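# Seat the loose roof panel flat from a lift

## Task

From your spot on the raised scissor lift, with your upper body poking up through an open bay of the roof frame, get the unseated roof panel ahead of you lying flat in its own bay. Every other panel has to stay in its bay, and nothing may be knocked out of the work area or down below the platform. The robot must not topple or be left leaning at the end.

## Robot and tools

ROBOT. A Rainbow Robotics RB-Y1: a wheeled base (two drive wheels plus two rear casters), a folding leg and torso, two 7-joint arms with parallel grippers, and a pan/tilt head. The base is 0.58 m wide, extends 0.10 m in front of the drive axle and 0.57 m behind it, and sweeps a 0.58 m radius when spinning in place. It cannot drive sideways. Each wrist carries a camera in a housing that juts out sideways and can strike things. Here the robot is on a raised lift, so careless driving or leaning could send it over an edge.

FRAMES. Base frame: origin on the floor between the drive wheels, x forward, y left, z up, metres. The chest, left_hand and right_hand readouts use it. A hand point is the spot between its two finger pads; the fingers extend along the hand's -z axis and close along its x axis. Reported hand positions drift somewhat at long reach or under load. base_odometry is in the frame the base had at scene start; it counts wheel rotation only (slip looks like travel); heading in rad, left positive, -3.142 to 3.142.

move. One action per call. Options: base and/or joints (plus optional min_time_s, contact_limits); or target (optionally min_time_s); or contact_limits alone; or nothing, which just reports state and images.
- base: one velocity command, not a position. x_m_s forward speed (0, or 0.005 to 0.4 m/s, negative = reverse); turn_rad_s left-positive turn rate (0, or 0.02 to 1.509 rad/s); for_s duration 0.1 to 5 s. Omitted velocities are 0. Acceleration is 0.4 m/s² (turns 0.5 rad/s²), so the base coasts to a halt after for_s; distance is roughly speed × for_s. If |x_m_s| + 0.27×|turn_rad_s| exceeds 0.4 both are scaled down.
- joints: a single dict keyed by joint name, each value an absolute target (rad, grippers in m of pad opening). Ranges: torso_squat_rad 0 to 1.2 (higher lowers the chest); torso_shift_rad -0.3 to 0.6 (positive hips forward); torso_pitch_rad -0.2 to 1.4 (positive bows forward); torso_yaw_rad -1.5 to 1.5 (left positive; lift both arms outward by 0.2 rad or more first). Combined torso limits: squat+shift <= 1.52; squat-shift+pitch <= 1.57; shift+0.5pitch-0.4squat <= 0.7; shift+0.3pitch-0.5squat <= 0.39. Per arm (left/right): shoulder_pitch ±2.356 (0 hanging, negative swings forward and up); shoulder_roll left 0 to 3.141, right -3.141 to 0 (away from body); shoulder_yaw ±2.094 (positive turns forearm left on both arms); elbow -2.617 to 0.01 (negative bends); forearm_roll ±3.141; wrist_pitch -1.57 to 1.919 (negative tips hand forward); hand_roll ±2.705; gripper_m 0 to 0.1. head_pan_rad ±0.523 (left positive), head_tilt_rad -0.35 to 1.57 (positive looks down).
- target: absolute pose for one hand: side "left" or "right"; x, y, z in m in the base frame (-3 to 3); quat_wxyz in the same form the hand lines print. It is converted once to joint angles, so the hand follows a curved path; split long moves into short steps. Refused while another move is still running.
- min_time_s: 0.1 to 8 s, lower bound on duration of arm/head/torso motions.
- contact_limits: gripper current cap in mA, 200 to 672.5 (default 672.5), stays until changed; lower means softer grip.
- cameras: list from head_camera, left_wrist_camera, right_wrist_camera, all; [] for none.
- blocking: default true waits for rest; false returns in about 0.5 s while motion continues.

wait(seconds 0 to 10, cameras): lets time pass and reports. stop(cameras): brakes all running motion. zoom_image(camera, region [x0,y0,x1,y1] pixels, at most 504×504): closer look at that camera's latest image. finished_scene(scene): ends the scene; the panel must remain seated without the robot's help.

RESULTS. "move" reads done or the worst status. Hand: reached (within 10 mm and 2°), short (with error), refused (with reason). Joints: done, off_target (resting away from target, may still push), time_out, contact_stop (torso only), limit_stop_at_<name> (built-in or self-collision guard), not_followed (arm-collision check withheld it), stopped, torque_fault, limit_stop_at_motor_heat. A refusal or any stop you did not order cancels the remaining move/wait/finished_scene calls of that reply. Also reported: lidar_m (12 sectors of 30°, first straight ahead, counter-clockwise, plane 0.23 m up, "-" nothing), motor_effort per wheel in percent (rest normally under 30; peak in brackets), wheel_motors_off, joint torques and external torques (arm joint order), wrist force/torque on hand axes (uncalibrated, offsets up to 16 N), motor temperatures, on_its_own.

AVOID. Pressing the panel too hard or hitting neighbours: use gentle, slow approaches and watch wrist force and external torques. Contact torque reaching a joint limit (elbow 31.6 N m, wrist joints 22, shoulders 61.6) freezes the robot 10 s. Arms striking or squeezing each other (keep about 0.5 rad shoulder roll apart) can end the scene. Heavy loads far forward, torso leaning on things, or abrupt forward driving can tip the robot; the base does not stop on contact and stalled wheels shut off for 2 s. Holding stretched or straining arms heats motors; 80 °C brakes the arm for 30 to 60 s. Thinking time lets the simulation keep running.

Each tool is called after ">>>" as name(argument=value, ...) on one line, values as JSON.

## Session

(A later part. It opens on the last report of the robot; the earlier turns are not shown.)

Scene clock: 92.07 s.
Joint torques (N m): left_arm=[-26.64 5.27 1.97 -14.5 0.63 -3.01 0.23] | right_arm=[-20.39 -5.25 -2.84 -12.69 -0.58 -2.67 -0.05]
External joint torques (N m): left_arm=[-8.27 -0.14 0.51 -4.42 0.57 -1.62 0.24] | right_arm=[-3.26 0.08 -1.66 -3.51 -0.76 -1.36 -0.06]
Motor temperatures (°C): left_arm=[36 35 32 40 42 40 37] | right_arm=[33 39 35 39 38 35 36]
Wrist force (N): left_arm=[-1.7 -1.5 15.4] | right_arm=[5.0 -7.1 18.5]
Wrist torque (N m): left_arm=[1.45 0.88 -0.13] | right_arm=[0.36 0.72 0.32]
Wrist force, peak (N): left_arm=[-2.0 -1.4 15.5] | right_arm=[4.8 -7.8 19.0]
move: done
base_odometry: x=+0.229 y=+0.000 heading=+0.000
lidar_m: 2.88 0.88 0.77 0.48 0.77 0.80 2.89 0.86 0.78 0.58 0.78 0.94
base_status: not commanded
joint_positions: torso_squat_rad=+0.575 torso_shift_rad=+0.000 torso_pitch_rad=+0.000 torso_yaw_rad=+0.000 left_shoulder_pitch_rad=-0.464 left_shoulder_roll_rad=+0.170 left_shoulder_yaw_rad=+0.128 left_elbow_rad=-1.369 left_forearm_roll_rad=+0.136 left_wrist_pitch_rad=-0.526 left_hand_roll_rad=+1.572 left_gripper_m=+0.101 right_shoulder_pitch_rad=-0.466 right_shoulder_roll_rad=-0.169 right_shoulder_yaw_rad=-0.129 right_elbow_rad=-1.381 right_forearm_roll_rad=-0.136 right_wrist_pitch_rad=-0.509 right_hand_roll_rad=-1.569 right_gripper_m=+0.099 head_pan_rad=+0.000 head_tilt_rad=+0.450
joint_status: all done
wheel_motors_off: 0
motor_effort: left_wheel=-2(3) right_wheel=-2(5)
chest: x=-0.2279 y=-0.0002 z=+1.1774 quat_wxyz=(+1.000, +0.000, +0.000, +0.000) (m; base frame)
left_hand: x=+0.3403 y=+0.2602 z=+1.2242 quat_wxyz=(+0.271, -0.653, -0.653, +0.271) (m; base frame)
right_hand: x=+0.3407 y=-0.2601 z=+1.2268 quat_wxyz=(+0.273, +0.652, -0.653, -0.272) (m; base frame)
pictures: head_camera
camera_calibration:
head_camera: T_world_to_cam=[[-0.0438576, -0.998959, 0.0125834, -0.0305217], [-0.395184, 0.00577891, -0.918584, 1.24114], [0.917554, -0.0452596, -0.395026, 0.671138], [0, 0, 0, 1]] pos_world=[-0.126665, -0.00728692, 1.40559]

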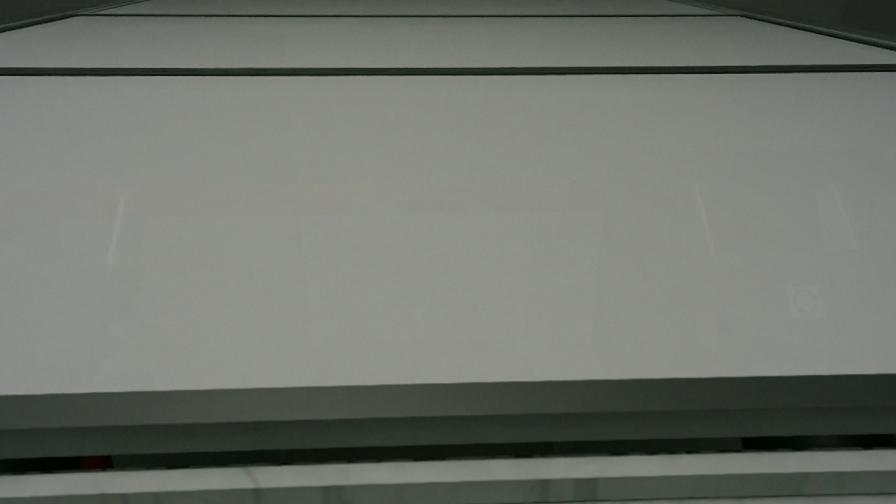

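>>> move(joints={"torso_squat_rad": 0.582}, min_time_s=1.0, cameras=["head_camera"])

>>> zoom_image(camera="head_camera", region=[348, 370, 548, 504])

>>> zoom_image(camera="head_camera", region=[0, 380, 200, 504])

>>> zoom_image(camera="head_camera", region=[696, 360, 896, 494])

Scene clock: 94.10 s.
Joint torques (N m): left_arm=[-26.59 5.4 1.67 -14.49 0.65 -2.96 0.23] | right_arm=[-20.14 -4.95 -2.83 -12.85 -0.53 -2.64 -0.14]
External joint torques (N m): left_arm=[-8.22 0 0.21 -4.41 0.59 -1.58 0.24] | right_arm=[-3.01 0.38 -1.65 -3.67 -0.72 -1.34 -0.15]
Motor temperatures (°C): left_arm=[36 35 32 40 42 40 37] | right_arm=[33 39 35 39 38 35 36]
Wrist force (N): left_arm=[-2.2 -1.5 15.4] | right_arm=[4.9 -7.1 18.4]
Wrist torque (N m): left_arm=[1.46 0.85 -0.13] | right_arm=[0.36 0.70 0.33]
Wrist force, peak (N): left_arm=[-1.8 -1.6 15.6] | right_arm=[5.0 -7.1 18.7]
move: done
base_odometry: x=+0.229 y=+0.000 heading=+0.000
lidar_m: 2.87 0.88 0.76 0.47 0.78 0.83 2.89 0.88 0.78 0.59 0.78 0.94
base_status: not commanded
joint_positions: torso_squat_rad=+0.582 torso_shift_rad=+0.000 torso_pitch_rad=+0.000 torso_yaw_rad=+0.000 left_shoulder_pitch_rad=-0.464 left_shoulder_roll_rad=+0.170 left_shoulder_yaw_rad=+0.128 left_elbow_rad=-1.369 left_forearm_roll_rad=+0.136 left_wrist_pitch_rad=-0.526 left_hand_roll_rad=+1.572 left_gripper_m=+0.101 right_shoulder_pitch_rad=-0.466 right_shoulder_roll_rad=-0.169 right_shoulder_yaw_rad=-0.129 right_elbow_rad=-1.381 right_forearm_roll_rad=-0.136 right_wrist_pitch_rad=-0.509 right_hand_roll_rad=-1.569 right_gripper_m=+0.099 head_pan_rad=+0.000 head_tilt_rad=+0.450
joint_status: all done
wheel_motors_off: 0
motor_effort: left_wheel=-3(3) right_wheel=-3(4)
chest: x=-0.2279 y=-0.0002 z=+1.1747 quat_wxyz=(+1.000, +0.000, +0.000, +0.000) (m; base frame)
left_hand: x=+0.3403 y=+0.2602 z=+1.2215 quat_wxyz=(+0.271, -0.653, -0.653, +0.271) (m; base frame)
right_hand: x=+0.3407 y=-0.2601 z=+1.2242 quat_wxyz=(+0.273, +0.652, -0.653, -0.272) (m; base frame)
pictures: head_camera
camera_calibration:
head_camera: T_world_to_cam=[[-0.0438576, -0.998959, 0.0125834, -0.0304878], [-0.395184, 0.00577891, -0.918584, 1.23866], [0.917554, -0.0452596, -0.395026, 0.670071], [0, 0, 0, 1]] pos_world=[-0.126665, -0.00728692, 1.40289]

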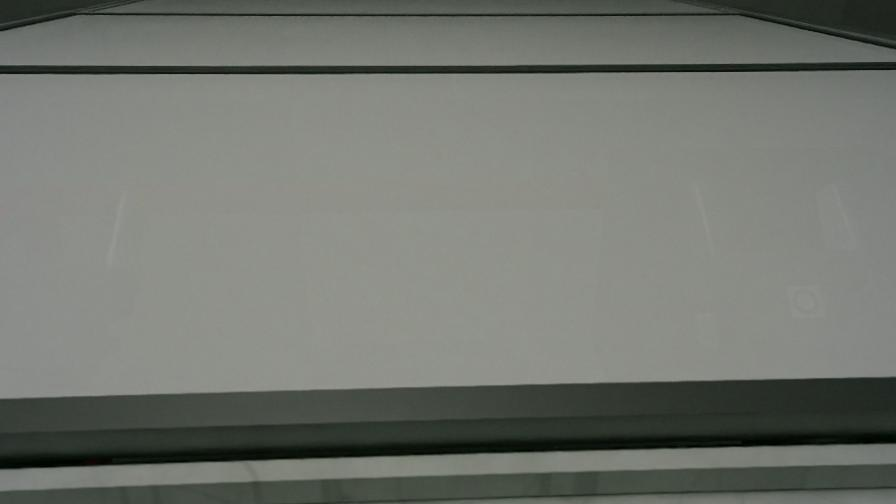

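Scaled by 2.520 from the camera's 896x504 image, which has a finer 1280x720 frame.

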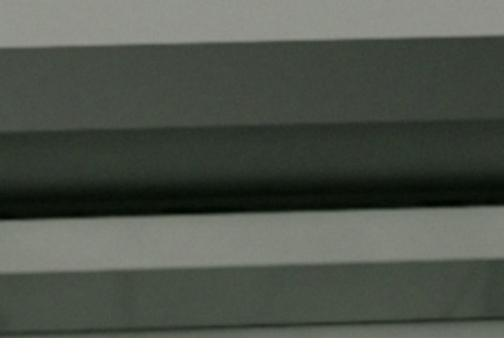

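Scaled by 2.520 from the camera's 896x504 image, which has a finer 1280x720 frame.

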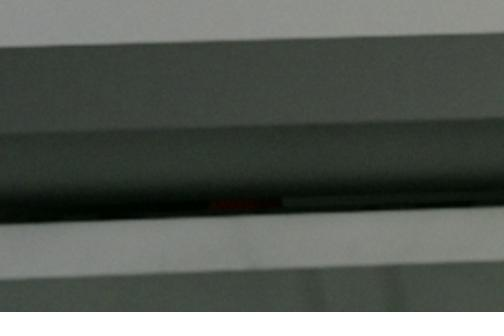

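Scaled by 2.520 from the camera's 896x504 image, which has a finer 1280x720 frame.

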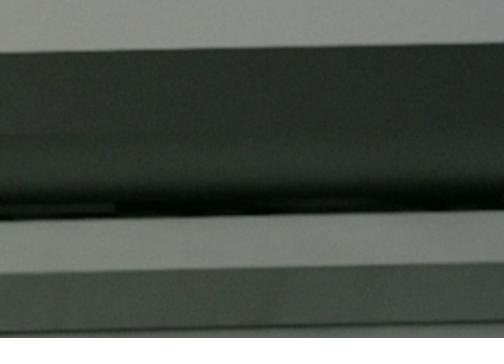

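>>> move(joints={"torso_squat_rad": 0.595}, min_time_s=1.5, cameras=["head_camera"])

>>> zoom_image(camera="head_camera", region=[348, 370, 548, 504])

>>> move(joints={"torso_squat_rad": 0.62}, min_time_s=2.0, cameras=["head_camera"])

>>> zoom_image(camera="head_camera", region=[348, 370, 548, 504])

Scene clock: 96.23 s.
Joint torques (N m): left_arm=[-26.7 5.37 1.8 -14.58 0.66 -2.92 0.23] | right_arm=[-20.44 -5.41 -3.17 -12.59 -0.36 -2.62 -0.04]
External joint torques (N m): left_arm=[-8.33 -0.03 0.34 -4.5 0.61 -1.54 0.24] | right_arm=[-3.31 -0.09 -1.99 -3.41 -0.55 -1.31 -0.05]
Motor temperatures (°C): left_arm=[36 35 32 40 42 40 37] | right_arm=[33 39 35 40 38 35 36]
Wrist force (N): left_arm=[-1.9 -0.8 15.5] | right_arm=[4.9 -7.4 17.9]
Wrist torque (N m): left_arm=[1.45 0.88 -0.16] | right_arm=[0.39 0.69 0.33]
Wrist force, peak (N): left_arm=[-2.0 -1.3 15.6] | right_arm=[5.1 -7.3 18.5]
move: done
base_odometry: x=+0.229 y=+0.000 heading=+0.000
lidar_m: 2.87 0.88 0.76 0.48 0.78 0.82 2.89 0.87 0.76 0.59 0.77 0.94
base_status: not commanded
joint_positions: torso_squat_rad=+0.595 torso_shift_rad=+0.000 torso_pitch_rad=+0.000 torso_yaw_rad=+0.000 left_shoulder_pitch_rad=-0.464 left_shoulder_roll_rad=+0.170 left_shoulder_yaw_rad=+0.128 left_elbow_rad=-1.369 left_forearm_roll_rad=+0.136 left_wrist_pitch_rad=-0.526 left_hand_roll_rad=+1.572 left_gripper_m=+0.101 right_shoulder_pitch_rad=-0.466 right_shoulder_roll_rad=-0.169 right_shoulder_yaw_rad=-0.129 right_elbow_rad=-1.381 right_forearm_roll_rad=-0.136 right_wrist_pitch_rad=-0.509 right_hand_roll_rad=-1.569 right_gripper_m=+0.099 head_pan_rad=+0.000 head_tilt_rad=+0.450
joint_status: all done
wheel_motors_off: 0
motor_effort: left_wheel=-2(3) right_wheel=+0(6)
chest: x=-0.2278 y=-0.0002 z=+1.1697 quat_wxyz=(+1.000, +0.000, +0.000, +0.000) (m; base frame)
left_hand: x=+0.3403 y=+0.2602 z=+1.2164 quat_wxyz=(+0.271, -0.653, -0.653, +0.271) (m; base frame)
right_hand: x=+0.3407 y=-0.2601 z=+1.2191 quat_wxyz=(+0.273, +0.652, -0.653, -0.272) (m; base frame)
pictures: head_camera
camera_calibration:
head_camera: T_world_to_cam=[[-0.0438576, -0.998959, 0.0125834, -0.0304236], [-0.395184, 0.00577891, -0.918584, 1.23397], [0.917554, -0.0452596, -0.395026, 0.668056], [0, 0, 0, 1]] pos_world=[-0.126665, -0.00728692, 1.39779]

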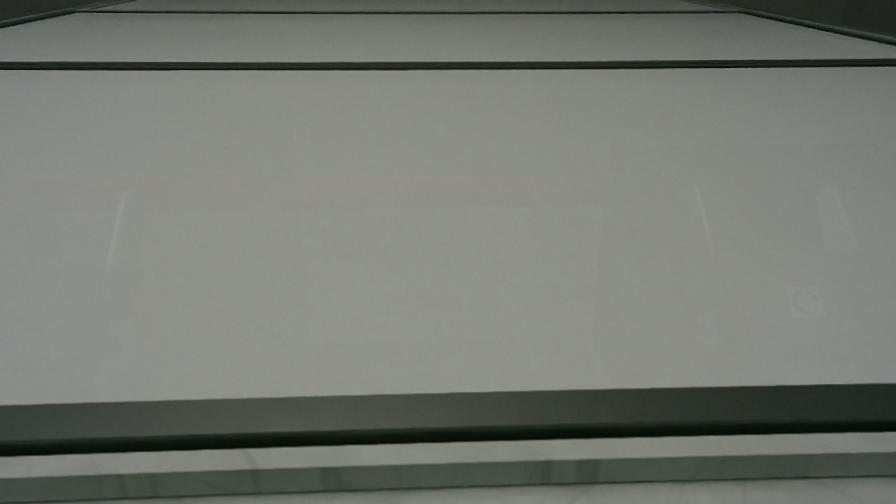

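Scaled by 2.520 from the camera's 896x504 image, which has a finer 1280x720 frame.

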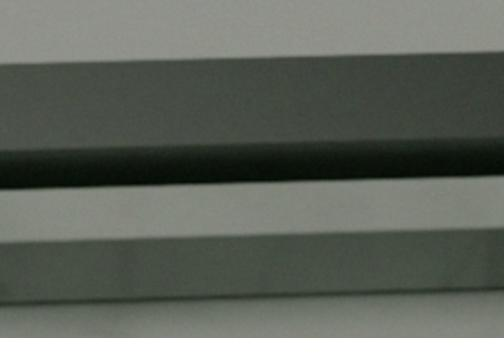

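Scene clock: 98.53 s.
Joint torques (N m): left_arm=[-20.63 5.38 2.15 -10.61 0.31 -1.69 0.08] | right_arm=[-18.34 -5.58 -2.83 -10.05 -0.28 -1.91 -0.07]
External joint torques (N m): left_arm=[-2.24 -0.02 0.69 -0.53 0.25 -0.32 0.09] | right_arm=[-1.2 -0.26 -1.65 -0.88 -0.47 -0.6 -0.07]
Motor temperatures (°C): left_arm=[36 35 32 40 42 40 37] | right_arm=[33 39 35 40 38 35 36]
Wrist force (N): left_arm=[-1.5 -7.0 1.0] | right_arm=[5.2 -3.0 10.9]
Wrist torque (N m): left_arm=[1.41 0.09 0.19] | right_arm=[0.39 0.32 0.10]
Wrist force, peak (N): left_arm=[-2.1 -1.3 15.4] | right_arm=[4.9 -7.1 18.1]
move: done
base_odometry: x=+0.229 y=+0.000 heading=+0.000
lidar_m: 2.87 0.87 0.76 0.48 0.77 0.82 2.89 0.88 0.78 0.59 0.77 0.95
base_status: not commanded
joint_positions: torso_squat_rad=+0.620 torso_shift_rad=+0.000 torso_pitch_rad=+0.000 torso_yaw_rad=+0.000 left_shoulder_pitch_rad=-0.466 left_shoulder_roll_rad=+0.170 left_shoulder_yaw_rad=+0.128 left_elbow_rad=-1.370 left_forearm_roll_rad=+0.136 left_wrist_pitch_rad=-0.527 left_hand_roll_rad=+1.572 left_gripper_m=+0.101 right_shoulder_pitch_rad=-0.466 right_shoulder_roll_rad=-0.169 right_shoulder_yaw_rad=-0.129 right_elbow_rad=-1.382 right_forearm_roll_rad=-0.136 right_wrist_pitch_rad=-0.510 right_hand_roll_rad=-1.569 right_gripper_m=+0.099 head_pan_rad=+0.000 head_tilt_rad=+0.450
joint_status: all done
wheel_motors_off: 0
motor_effort: left_wheel=-3(3) right_wheel=-2(5)
chest: x=-0.2281 y=-0.0002 z=+1.1597 quat_wxyz=(+1.000, +0.000, +0.000, +0.000) (m; base frame)
left_hand: x=+0.3399 y=+0.2599 z=+1.2079 quat_wxyz=(+0.271, -0.654, -0.653, +0.270) (m; base frame)
right_hand: x=+0.3404 y=-0.2599 z=+1.2100 quat_wxyz=(+0.272, +0.653, -0.653, -0.272) (m; base frame)
pictures: head_camera
camera_calibration:
head_camera: T_world_to_cam=[[-0.0438622, -0.998959, 0.0125638, -0.0302854], [-0.394774, 0.00577854, -0.91876, 1.22506], [0.917731, -0.0452587, -0.394616, 0.663873], [0, 0, 0, 1]] pos_world=[-0.126965, -0.00728692, 1.38789]

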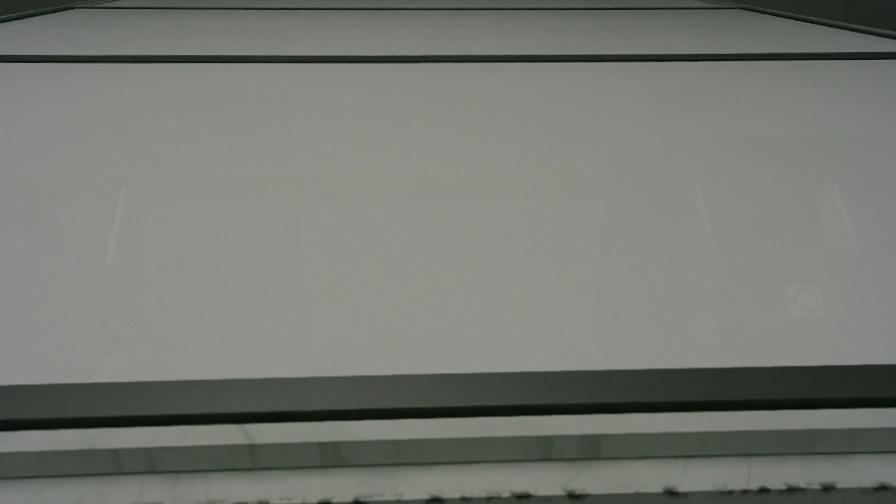

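Scaled by 2.520 from the camera's 896x504 image, which has a finer 1280x720 frame.

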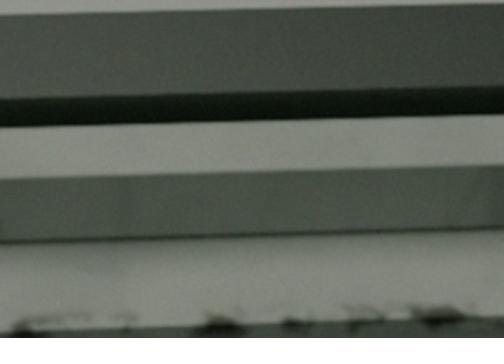

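>>> move(joints={"left_shoulder_pitch_rad": -0.483, "left_shoulder_roll_rad": 0.158, "left_shoulder_yaw_rad": 0.101, "left_elbow_rad": -0.966, "left_forearm_roll_rad": 0.118, "left_wrist_pitch_rad": -0.908, "left_hand_roll_rad": 1.595, "right_shoulder_pitch_rad": -0.482, "right_shoulder_roll_rad": -0.157, "right_shoulder_yaw_rad": -0.101, "right_elbow_rad": -0.968, "right_forearm_roll_rad": -0.117, "right_wrist_pitch_rad": -0.906, "right_hand_roll_rad": -1.594}, min_time_s=1.0, cameras=[])

>>> move(joints={"torso_squat_rad": 0.45, "head_tilt_rad": 0.45}, min_time_s=1.0, cameras=["head_camera", "left_wrist_camera", "right_wrist_camera"])

>>> zoom_image(camera="head_camera", region=[348, 340, 648, 504])

>>> zoom_image(camera="head_camera", region=[348, 60, 548, 120])

Scene clock: 100.27 s.
Joint torques (N m): left_arm=[-19.91 4.25 -0.26 -8.94 -0.27 -1.24 -0.03] | right_arm=[-17.33 -4.45 -0.74 -9.28 0.11 -1.43 -0.09]
External joint torques (N m): left_arm=[-1.53 -1.11 -1.47 0.87 -0.35 0.15 -0.01] | right_arm=[-0.22 0.81 0.21 -0.37 -0.05 -0.12 -0.1]
Motor temperatures (°C): left_arm=[36 35 32 40 42 40 37] | right_arm=[33 39 35 39 38 35 36]
Wrist force (N): left_arm=[-1.8 -7.2 1.2] | right_arm=[5.2 -3.1 11.0]
Wrist torque (N m): left_arm=[1.44 0.04 0.19] | right_arm=[0.41 0.30 0.09]
Wrist force, peak (N): left_arm=[-1.7 -7.9 1.1] | right_arm=[5.3 -3.5 11.5]
move: done
base_odometry: x=+0.229 y=+0.000 heading=+0.000
lidar_m: 2.87 0.88 0.77 0.49 0.77 0.81 2.88 0.88 0.77 0.58 0.77 0.94
base_status: not commanded
joint_positions: torso_squat_rad=+0.620 torso_shift_rad=+0.000 torso_pitch_rad=+0.000 torso_yaw_rad=+0.000 left_shoulder_pitch_rad=-0.483 left_shoulder_roll_rad=+0.158 left_shoulder_yaw_rad=+0.101 left_elbow_rad=-0.966 left_forearm_roll_rad=+0.118 left_wrist_pitch_rad=-0.908 left_hand_roll_rad=+1.595 left_gripper_m=+0.101 right_shoulder_pitch_rad=-0.481 right_shoulder_roll_rad=-0.157 right_shoulder_yaw_rad=-0.101 right_elbow_rad=-0.968 right_forearm_roll_rad=-0.117 right_wrist_pitch_rad=-0.906 right_hand_roll_rad=-1.594 right_gripper_m=+0.099 head_pan_rad=+0.000 head_tilt_rad=+0.450
joint_status: all done
wheel_motors_off: 0
motor_effort: left_wheel=-2(3) right_wheel=-3(5)
chest: x=-0.2280 y=-0.0002 z=+1.1597 quat_wxyz=(+1.000, +0.000, +0.000, +0.000) (m; base frame)
left_hand: x=+0.3394 y=+0.2600 z=+1.1088 quat_wxyz=(+0.273, -0.652, -0.652, +0.273) (m; base frame)
right_hand: x=+0.3394 y=-0.2600 z=+1.1079 quat_wxyz=(+0.273, +0.652, -0.652, -0.274) (m; base frame)
pictures: none
No camera images: "cameras" was empty.

Scene clock: 101.63 s.
Joint torques (N m): left_arm=[-19.94 4.47 0.1 -9.18 -0.37 -1.33 -0.01] | right_arm=[-17.09 -4.9 -0.57 -9.33 0.12 -1.32 -0.07]
External joint torques (N m): left_arm=[-1.57 -0.88 -1.11 0.63 -0.46 0.06 0] | right_arm=[0.01 0.36 0.37 -0.41 -0.04 -0.01 -0.08]
Motor temperatures (°C): left_arm=[36 35 32 40 42 40 37] | right_arm=[33 39 35 39 38 35 36]
Wrist force (N): left_arm=[-1.5 -7.1 0.9] | right_arm=[5.0 -3.1 11.1]
Wrist torque (N m): left_arm=[1.41 0.06 0.19] | right_arm=[0.42 0.30 0.10]
Wrist force, peak (N): left_arm=[-1.5 -7.3 1.0] | right_arm=[5.1 -3.0 11.5]
move: done
base_odometry: x=+0.229 y=+0.000 heading=+0.000
lidar_m: 2.87 0.88 0.76 0.49 0.77 0.82 2.90 0.87 0.77 0.59 0.78 0.94
base_status: not commanded
joint_positions: torso_squat_rad=+0.450 torso_shift_rad=+0.000 torso_pitch_rad=+0.000 torso_yaw_rad=+0.000 left_shoulder_pitch_rad=-0.483 left_shoulder_roll_rad=+0.158 left_shoulder_yaw_rad=+0.101 left_elbow_rad=-0.966 left_forearm_roll_rad=+0.118 left_wrist_pitch_rad=-0.908 left_hand_roll_rad=+1.595 left_gripper_m=+0.101 right_shoulder_pitch_rad=-0.482 right_shoulder_roll_rad=-0.157 right_shoulder_yaw_rad=-0.101 right_elbow_rad=-0.968 right_forearm_roll_rad=-0.117 right_wrist_pitch_rad=-0.906 right_hand_roll_rad=-1.594 right_gripper_m=+0.099 head_pan_rad=+0.000 head_tilt_rad=+0.450
joint_status: all done
wheel_motors_off: 0
motor_effort: left_wheel=-2(3) right_wheel=-1(4)
chest: x=-0.2279 y=-0.0002 z=+1.2202 quat_wxyz=(+1.000, +0.000, +0.000, +0.000) (m; base frame)
left_hand: x=+0.3395 y=+0.2600 z=+1.1693 quat_wxyz=(+0.273, -0.652, -0.652, +0.273) (m; base frame)
right_hand: x=+0.3395 y=-0.2600 z=+1.1684 quat_wxyz=(+0.273, +0.652, -0.652, -0.274) (m; base frame)
pictures: head_camera, left_wrist_camera, right_wrist_camera
camera_calibration:
head_camera: T_world_to_cam=[[-0.0438599, -0.998959, 0.0125736, -0.0310507], [-0.394979, 0.00577873, -0.918672, 1.28057], [0.917643, -0.0452592, -0.394821, 0.68785], [0, 0, 0, 1]] pos_world=[-0.126765, -0.00728692, 1.44839]
left_wrist_camera: T_world_to_cam=[[-0.0183887, 0.999665, -0.018224, -0.234395], [-0.957024, -0.0123222, 0.289748, 0.0168577], [0.289426, 0.0227689, 0.956929, -1.14768], [0, 0, 0, 1]] pos_world=[0.343992, 0.260655, 1.08909]
right_wrist_camera: T_world_to_cam=[[0.0204314, 0.999721, 0.0118654, 0.242032], [-0.944581, 0.0154125, 0.327915, -0.025566], [0.327641, -0.0179076, 0.944633, -1.144], [0, 0, 0, 1]] pos_world=[0.345727, -0.262057, 1.08617]

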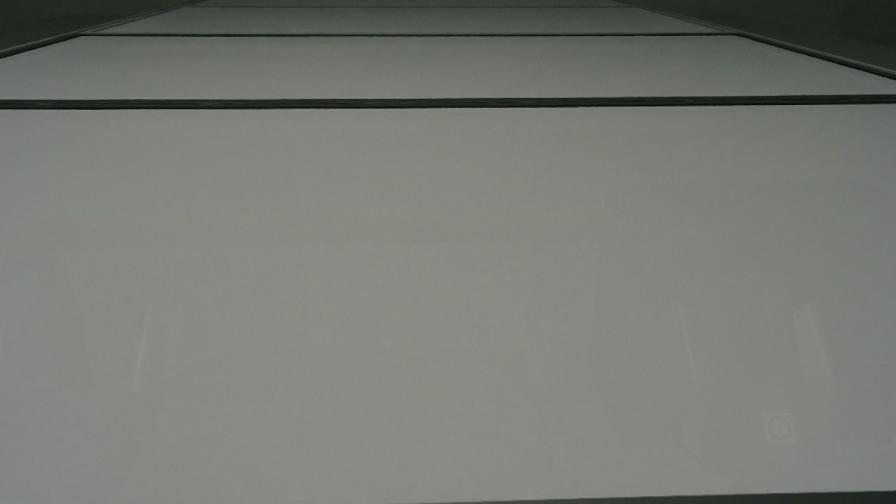

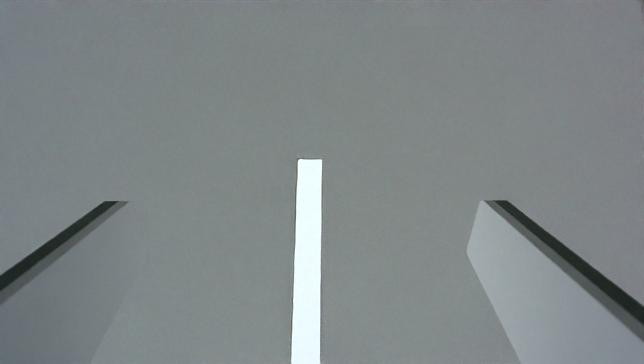

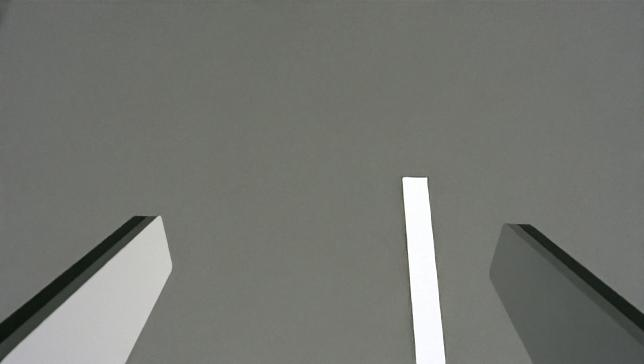

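Scaled by 1.680 from the camera's 896x504 image, which has a finer 1280x720 frame.

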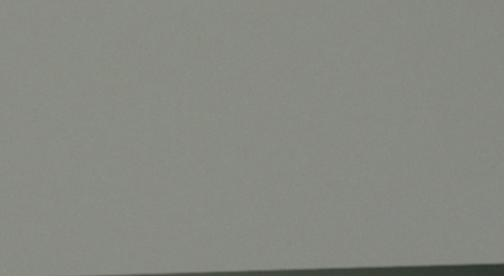

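Scaled by 2.520 from the camera's 896x504 image, which has a finer 1280x720 frame.

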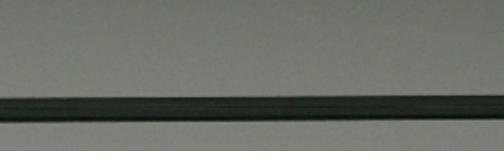

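>>> move(joints={"head_tilt_rad": 0.65, "head_pan_rad": 0.5}, cameras=["head_camera"])

>>> move(joints={"head_tilt_rad": 0.65, "head_pan_rad": -0.5}, cameras=["head_camera"])

>>> move(joints={"head_tilt_rad": 0.7, "head_pan_rad": 0.0}, cameras=["head_camera"])

>>> zoom_image(camera="head_camera", region=[348, 300, 548, 420])

Scene clock: 102.80 s.
Joint torques (N m): left_arm=[-19.73 4.58 -0.02 -8.95 -0.2 -1.43 -0.04] | right_arm=[-17.11 -4.64 -0.41 -9.18 0.14 -1.26 -0.03]
External joint torques (N m): left_arm=[-1.36 -0.78 -1.22 0.85 -0.28 -0.04 -0.03] | right_arm=[-0.01 0.62 0.54 -0.26 -0.02 0.05 -0.04]
Motor temperatures (°C): left_arm=[36 35 32 40 42 40 37] | right_arm=[33 39 35 39 38 35 36]
Wrist force (N): left_arm=[-1.5 -7.1 1.0] | right_arm=[5.1 -3.0 11.1]
Wrist torque (N m): left_arm=[1.44 0.06 0.19] | right_arm=[0.40 0.32 0.10]
Wrist force, peak (N): left_arm=[-1.7 -7.3 1.0] | right_arm=[5.1 -3.1 11.3]
move: done
base_odometry: x=+0.229 y=+0.000 heading=+0.000
lidar_m: 2.86 0.87 0.77 0.49 0.77 0.81 2.88 0.88 0.77 0.58 0.78 0.94
base_status: not commanded
joint_positions: torso_squat_rad=+0.450 torso_shift_rad=+0.000 torso_pitch_rad=+0.000 torso_yaw_rad=+0.000 left_shoulder_pitch_rad=-0.483 left_shoulder_roll_rad=+0.158 left_shoulder_yaw_rad=+0.101 left_elbow_rad=-0.966 left_forearm_roll_rad=+0.118 left_wrist_pitch_rad=-0.908 left_hand_roll_rad=+1.595 left_gripper_m=+0.101 right_shoulder_pitch_rad=-0.482 right_shoulder_roll_rad=-0.157 right_shoulder_yaw_rad=-0.101 right_elbow_rad=-0.968 right_forearm_roll_rad=-0.117 right_wrist_pitch_rad=-0.906 right_hand_roll_rad=-1.594 right_gripper_m=+0.099 head_pan_rad=+0.500 head_tilt_rad=+0.650
joint_status: all done
wheel_motors_off: 0
motor_effort: left_wheel=-2(3) right_wheel=-2(4)
chest: x=-0.2279 y=-0.0002 z=+1.2202 quat_wxyz=(+1.000, +0.000, +0.000, +0.000) (m; base frame)
left_hand: x=+0.3395 y=+0.2600 z=+1.1693 quat_wxyz=(+0.273, -0.652, -0.652, +0.273) (m; base frame)
right_hand: x=+0.3395 y=-0.2600 z=+1.1684 quat_wxyz=(+0.273, +0.652, -0.652, -0.274) (m; base frame)
pictures: head_camera
camera_calibration:
head_camera: T_world_to_cam=[[0.443529, -0.896014, 0.0209903, 0.0573742], [-0.50241, -0.267952, -0.822062, 1.12116], [0.742203, 0.354063, -0.569011, 0.89932], [0, 0, 0, 1]] pos_world=[-0.129643, 0.0334095, 1.43218]

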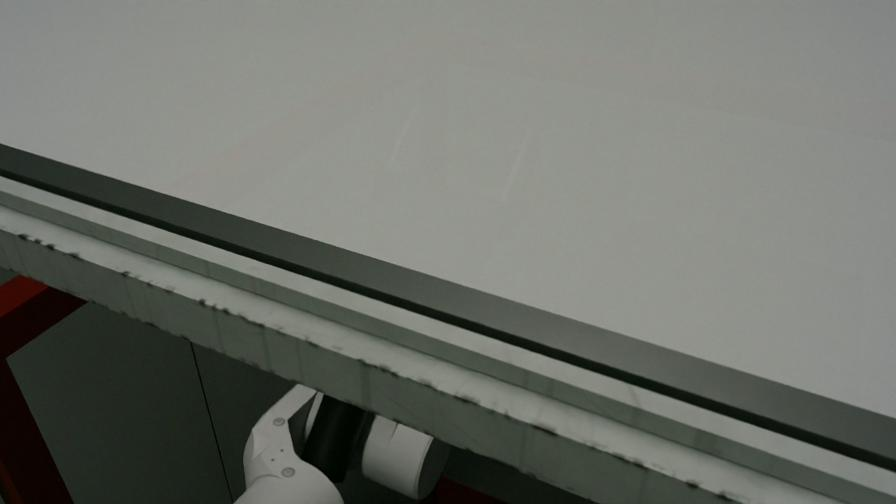

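Scene clock: 104.13 s.
Joint torques (N m): left_arm=[-19.83 4.64 0.19 -8.93 -0.33 -1.26 0.01] | right_arm=[-17.3 -4.88 -0.41 -9.27 0.1 -1.51 0.03]
External joint torques (N m): left_arm=[-1.46 -0.71 -1.01 0.88 -0.41 0.12 0.02] | right_arm=[-0.19 0.38 0.54 -0.35 -0.06 -0.2 0.03]
Motor temperatures (°C): left_arm=[36 35 32 40 42 40 37] | right_arm=[33 39 35 39 38 35 36]
Wrist force (N): left_arm=[-1.6 -6.7 1.1] | right_arm=[4.9 -3.0 11.1]
Wrist torque (N m): left_arm=[1.37 0.06 0.20] | right_arm=[0.39 0.27 0.10]
Wrist force, peak (N): left_arm=[-1.6 -7.1 1.1] | right_arm=[5.2 -3.4 11.3]
move: done
base_odometry: x=+0.229 y=+0.000 heading=+0.000
lidar_m: 2.87 0.87 0.77 0.48 0.77 0.81 2.89 0.88 0.78 0.58 0.78 0.95
base_status: not commanded
joint_positions: torso_squat_rad=+0.450 torso_shift_rad=+0.000 torso_pitch_rad=+0.000 torso_yaw_rad=+0.000 left_shoulder_pitch_rad=-0.483 left_shoulder_roll_rad=+0.158 left_shoulder_yaw_rad=+0.101 left_elbow_rad=-0.966 left_forearm_roll_rad=+0.118 left_wrist_pitch_rad=-0.908 left_hand_roll_rad=+1.595 left_gripper_m=+0.101 right_shoulder_pitch_rad=-0.482 right_shoulder_roll_rad=-0.157 right_shoulder_yaw_rad=-0.101 right_elbow_rad=-0.968 right_forearm_roll_rad=-0.117 right_wrist_pitch_rad=-0.906 right_hand_roll_rad=-1.594 right_gripper_m=+0.099 head_pan_rad=-0.500 head_tilt_rad=+0.650
joint_status: all done
wheel_motors_off: 0
motor_effort: left_wheel=-2(3) right_wheel=-1(4)
chest: x=-0.2279 y=-0.0002 z=+1.2202 quat_wxyz=(+1.000, +0.000, +0.000, +0.000) (m; base frame)
left_hand: x=+0.3395 y=+0.2600 z=+1.1693 quat_wxyz=(+0.273, -0.652, -0.652, +0.273) (m; base frame)
right_hand: x=+0.3395 y=-0.2600 z=+1.1684 quat_wxyz=(+0.273, +0.652, -0.652, -0.274) (m; base frame)
pictures: head_camera
camera_calibration:
head_camera: T_world_to_cam=[[-0.514286, -0.857355, 0.0212514, -0.140221], [-0.497417, 0.278008, -0.821759, 1.12203], [0.698631, -0.43319, -0.569439, 0.890636], [0, 0, 0, 1]] pos_world=[-0.136222, -0.0463377, 1.43218]

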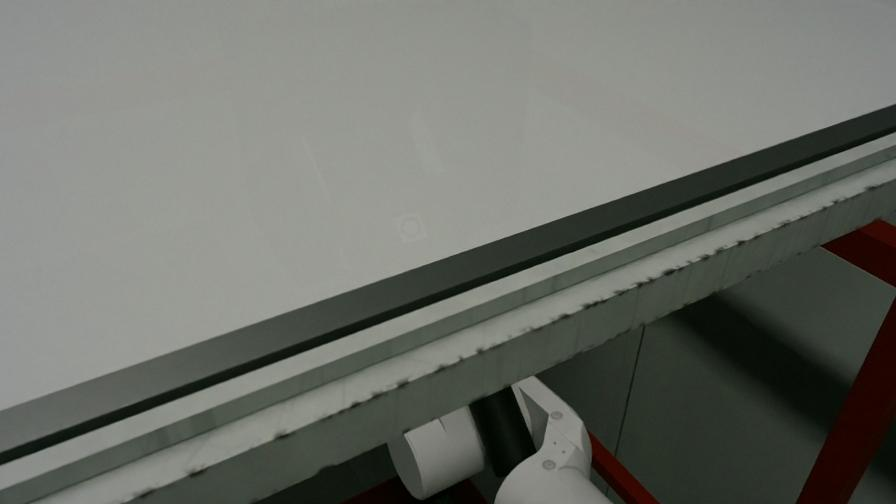

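Scene clock: 105.13 s.
Joint torques (N m): left_arm=[-19.85 4.54 -0.03 -9.09 -0.28 -1.36 -0.06] | right_arm=[-17.77 -4.71 -0.61 -9.32 0.19 -1.41 0.02]
External joint torques (N m): left_arm=[-1.48 -0.81 -1.24 0.72 -0.37 0.03 -0.05] | right_arm=[-0.66 0.54 0.34 -0.4 0.03 -0.1 0.02]
Motor temperatures (°C): left_arm=[36 35 32 40 42 40 37] | right_arm=[33 39 35 39 38 35 36]
Wrist force (N): left_arm=[-1.5 -7.0 0.9] | right_arm=[5.0 -3.2 11.1]
Wrist torque (N m): left_arm=[1.42 0.09 0.19] | right_arm=[0.42 0.29 0.10]
Wrist force, peak (N): left_arm=[-1.6 -7.4 1.1] | right_arm=[5.2 -3.2 11.2]
move: done
base_odometry: x=+0.229 y=+0.000 heading=+0.000
lidar_m: 2.88 0.88 0.76 0.47 0.79 0.82 2.89 0.87 0.77 0.58 0.78 0.94
base_status: not commanded
joint_positions: torso_squat_rad=+0.450 torso_shift_rad=+0.000 torso_pitch_rad=+0.000 torso_yaw_rad=+0.000 left_shoulder_pitch_rad=-0.483 left_shoulder_roll_rad=+0.158 left_shoulder_yaw_rad=+0.101 left_elbow_rad=-0.966 left_forearm_roll_rad=+0.118 left_wrist_pitch_rad=-0.908 left_hand_roll_rad=+1.595 left_gripper_m=+0.101 right_shoulder_pitch_rad=-0.482 right_shoulder_roll_rad=-0.157 right_shoulder_yaw_rad=-0.101 right_elbow_rad=-0.968 right_forearm_roll_rad=-0.117 right_wrist_pitch_rad=-0.906 right_hand_roll_rad=-1.594 right_gripper_m=+0.099 head_pan_rad=+0.000 head_tilt_rad=+0.700
joint_status: all done
wheel_motors_off: 0
motor_effort: left_wheel=-2(3) right_wheel=-2(3)
chest: x=-0.2279 y=-0.0002 z=+1.2202 quat_wxyz=(+1.000, +0.000, +0.000, +0.000) (m; base frame)
left_hand: x=+0.3395 y=+0.2600 z=+1.1693 quat_wxyz=(+0.273, -0.652, -0.652, +0.273) (m; base frame)
right_hand: x=+0.3395 y=-0.2600 z=+1.1684 quat_wxyz=(+0.273, +0.652, -0.652, -0.274) (m; base frame)
pictures: head_camera
camera_calibration:
head_camera: T_world_to_cam=[[-0.0391686, -0.998968, 0.0229908, -0.044897], [-0.609975, 0.00567978, -0.792401, 1.057], [0.791452, -0.045061, -0.609568, 0.966855], [0, 0, 0, 1]] pos_world=[-0.122235, -0.00728678, 1.42796]

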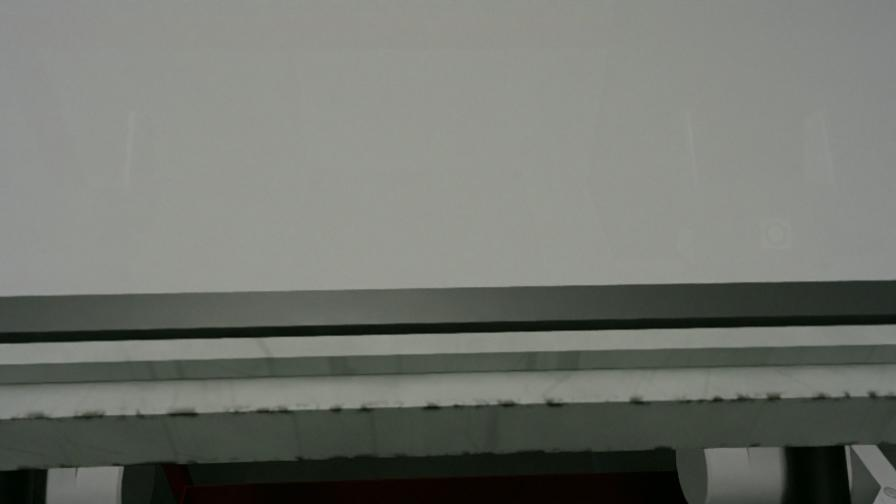

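Scaled by 2.520 from the camera's 896x504 image, which has a finer 1280x720 frame.

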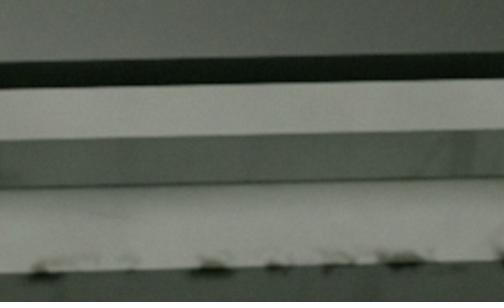

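>>> move(joints={"head_tilt_rad": 0.3, "head_pan_rad": 0.52}, cameras=["head_camera"])

>>> zoom_image(camera="head_camera", region=[200, 60, 500, 229])

>>> move(joints={"head_tilt_rad": 0.3, "head_pan_rad": -0.52}, cameras=["head_camera"])

>>> zoom_image(camera="head_camera", region=[400, 60, 700, 229])

Scene clock: 108.53 s.
Joint torques (N m): left_arm=[-20.06 4.31 0.25 -8.88 -0.33 -1.3 -0.02] | right_arm=[-17.26 -4.37 -0.97 -9.34 0.14 -1.52 -0.12]
External joint torques (N m): left_arm=[-1.68 -1.04 -0.95 0.92 -0.41 0.09 -0.01] | right_arm=[-0.16 0.89 -0.02 -0.43 -0.02 -0.21 -0.12]
Motor temperatures (°C): left_arm=[36 35 32 40 42 40 37] | right_arm=[33 39 35 39 38 35 36]
Wrist force (N): left_arm=[-1.5 -7.0 0.8] | right_arm=[5.2 -3.0 11.1]
Wrist torque (N m): left_arm=[1.42 0.08 0.20] | right_arm=[0.40 0.32 0.10]
Wrist force, peak (N): left_arm=[-1.6 -7.4 1.1] | right_arm=[5.2 -3.3 11.3]
move: done
base_odometry: x=+0.229 y=+0.000 heading=+0.000
lidar_m: 2.88 0.88 0.76 0.48 0.77 0.82 2.89 0.86 0.78 0.58 0.77 0.94
base_status: not commanded
joint_positions: torso_squat_rad=+0.450 torso_shift_rad=+0.000 torso_pitch_rad=+0.000 torso_yaw_rad=+0.000 left_shoulder_pitch_rad=-0.483 left_shoulder_roll_rad=+0.158 left_shoulder_yaw_rad=+0.101 left_elbow_rad=-0.966 left_forearm_roll_rad=+0.118 left_wrist_pitch_rad=-0.908 left_hand_roll_rad=+1.595 left_gripper_m=+0.101 right_shoulder_pitch_rad=-0.482 right_shoulder_roll_rad=-0.157 right_shoulder_yaw_rad=-0.101 right_elbow_rad=-0.968 right_forearm_roll_rad=-0.117 right_wrist_pitch_rad=-0.906 right_hand_roll_rad=-1.594 right_gripper_m=+0.099 head_pan_rad=+0.520 head_tilt_rad=+0.300
joint_status: all done
wheel_motors_off: 0
motor_effort: left_wheel=-2(3) right_wheel=-3(4)
chest: x=-0.2279 y=-0.0002 z=+1.2202 quat_wxyz=(+1.000, +0.000, +0.000, +0.000) (m; base frame)
left_hand: x=+0.3395 y=+0.2600 z=+1.1693 quat_wxyz=(+0.273, -0.652, -0.652, +0.273) (m; base frame)
right_hand: x=+0.3395 y=-0.2600 z=+1.1684 quat_wxyz=(+0.273, +0.652, -0.652, -0.274) (m; base frame)
pictures: head_camera
camera_calibration:
head_camera: T_world_to_cam=[[0.457069, -0.889412, 0.00584505, 0.081658], [-0.222412, -0.120656, -0.967458, 1.38534], [0.861174, 0.440895, -0.252964, 0.474932], [0, 0, 0, 1]] pos_world=[-0.138207, 0.0303811, 1.45992]

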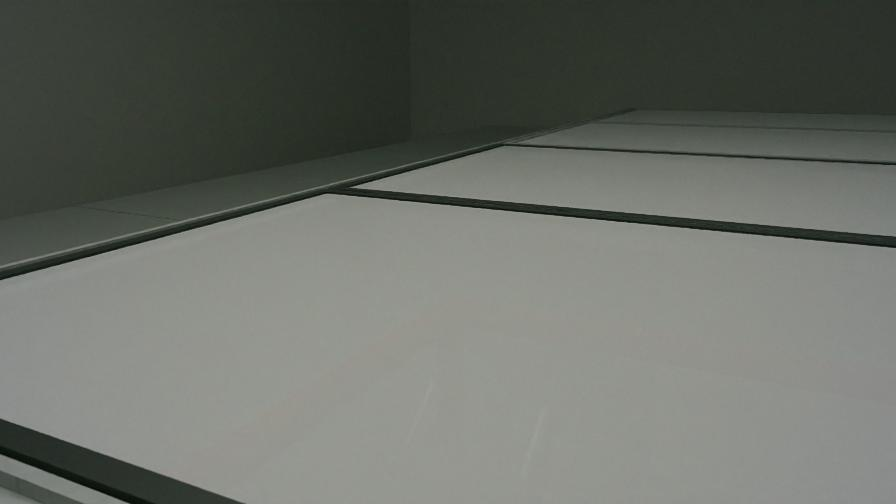

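Scaled by 1.680 from the camera's 896x504 image, which has a finer 1280x720 frame.

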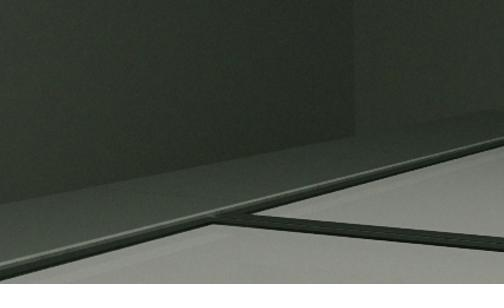

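Scene clock: 109.90 s.
Joint torques (N m): left_arm=[-19.69 4.59 -0.16 -9.02 -0.32 -1.34 0.05] | right_arm=[-17.4 -4.68 -0.63 -9.15 0.07 -1.42 -0.01]
External joint torques (N m): left_arm=[-1.32 -0.77 -1.36 0.79 -0.41 0.05 0.06] | right_arm=[-0.29 0.58 0.32 -0.23 -0.09 -0.11 -0.01]
Motor temperatures (°C): left_arm=[36 35 32 40 42 40 36] | right_arm=[33 39 35 39 38 35 36]
Wrist force (N): left_arm=[-1.8 -7.2 1.1] | right_arm=[4.9 -3.2 11.1]
Wrist torque (N m): left_arm=[1.43 0.03 0.18] | right_arm=[0.42 0.29 0.09]
Wrist force, peak (N): left_arm=[-1.4 -7.3 1.2] | right_arm=[5.0 -3.3 11.3]
move: done
base_odometry: x=+0.229 y=+0.000 heading=+0.000
lidar_m: 2.86 0.87 0.76 0.48 0.77 0.81 2.89 0.87 0.78 0.58 0.77 0.94
base_status: not commanded
joint_positions: torso_squat_rad=+0.450 torso_shift_rad=+0.000 torso_pitch_rad=+0.000 torso_yaw_rad=+0.000 left_shoulder_pitch_rad=-0.483 left_shoulder_roll_rad=+0.158 left_shoulder_yaw_rad=+0.101 left_elbow_rad=-0.966 left_forearm_roll_rad=+0.118 left_wrist_pitch_rad=-0.908 left_hand_roll_rad=+1.595 left_gripper_m=+0.101 right_shoulder_pitch_rad=-0.482 right_shoulder_roll_rad=-0.157 right_shoulder_yaw_rad=-0.101 right_elbow_rad=-0.968 right_forearm_roll_rad=-0.117 right_wrist_pitch_rad=-0.906 right_hand_roll_rad=-1.594 right_gripper_m=+0.099 head_pan_rad=-0.520 head_tilt_rad=+0.300
joint_status: all done
wheel_motors_off: 0
motor_effort: left_wheel=-3(3) right_wheel=-2(4)
chest: x=-0.2279 y=-0.0002 z=+1.2202 quat_wxyz=(+1.000, +0.000, +0.000, +0.000) (m; base frame)
left_hand: x=+0.3395 y=+0.2600 z=+1.1693 quat_wxyz=(+0.273, -0.652, -0.652, +0.273) (m; base frame)
right_hand: x=+0.3395 y=-0.2600 z=+1.1684 quat_wxyz=(+0.273, +0.652, -0.652, -0.274) (m; base frame)
pictures: head_camera
camera_calibration:
head_camera: T_world_to_cam=[[-0.535593, -0.844455, 0.00605193, -0.123019], [-0.217194, 0.130822, -0.967322, 1.38636], [0.816068, -0.519405, -0.253478, 0.465995], [0, 0, 0, 1]] pos_world=[-0.145063, -0.0432101, 1.45992]

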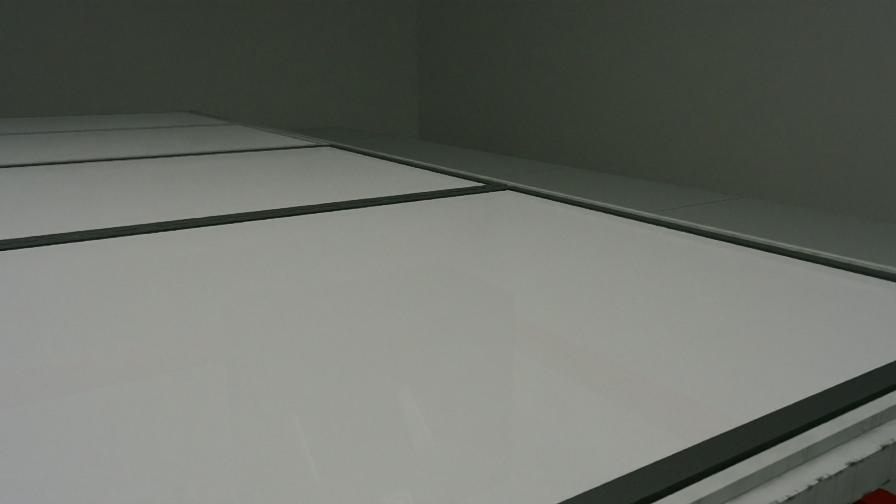

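Scaled by 1.680 from the camera's 896x504 image, which has a finer 1280x720 frame.

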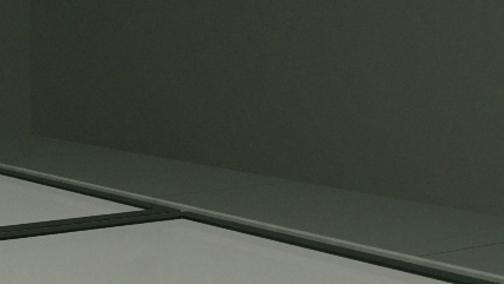

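>>> finished_scene(scene=1)

The scene is finished: the task was done.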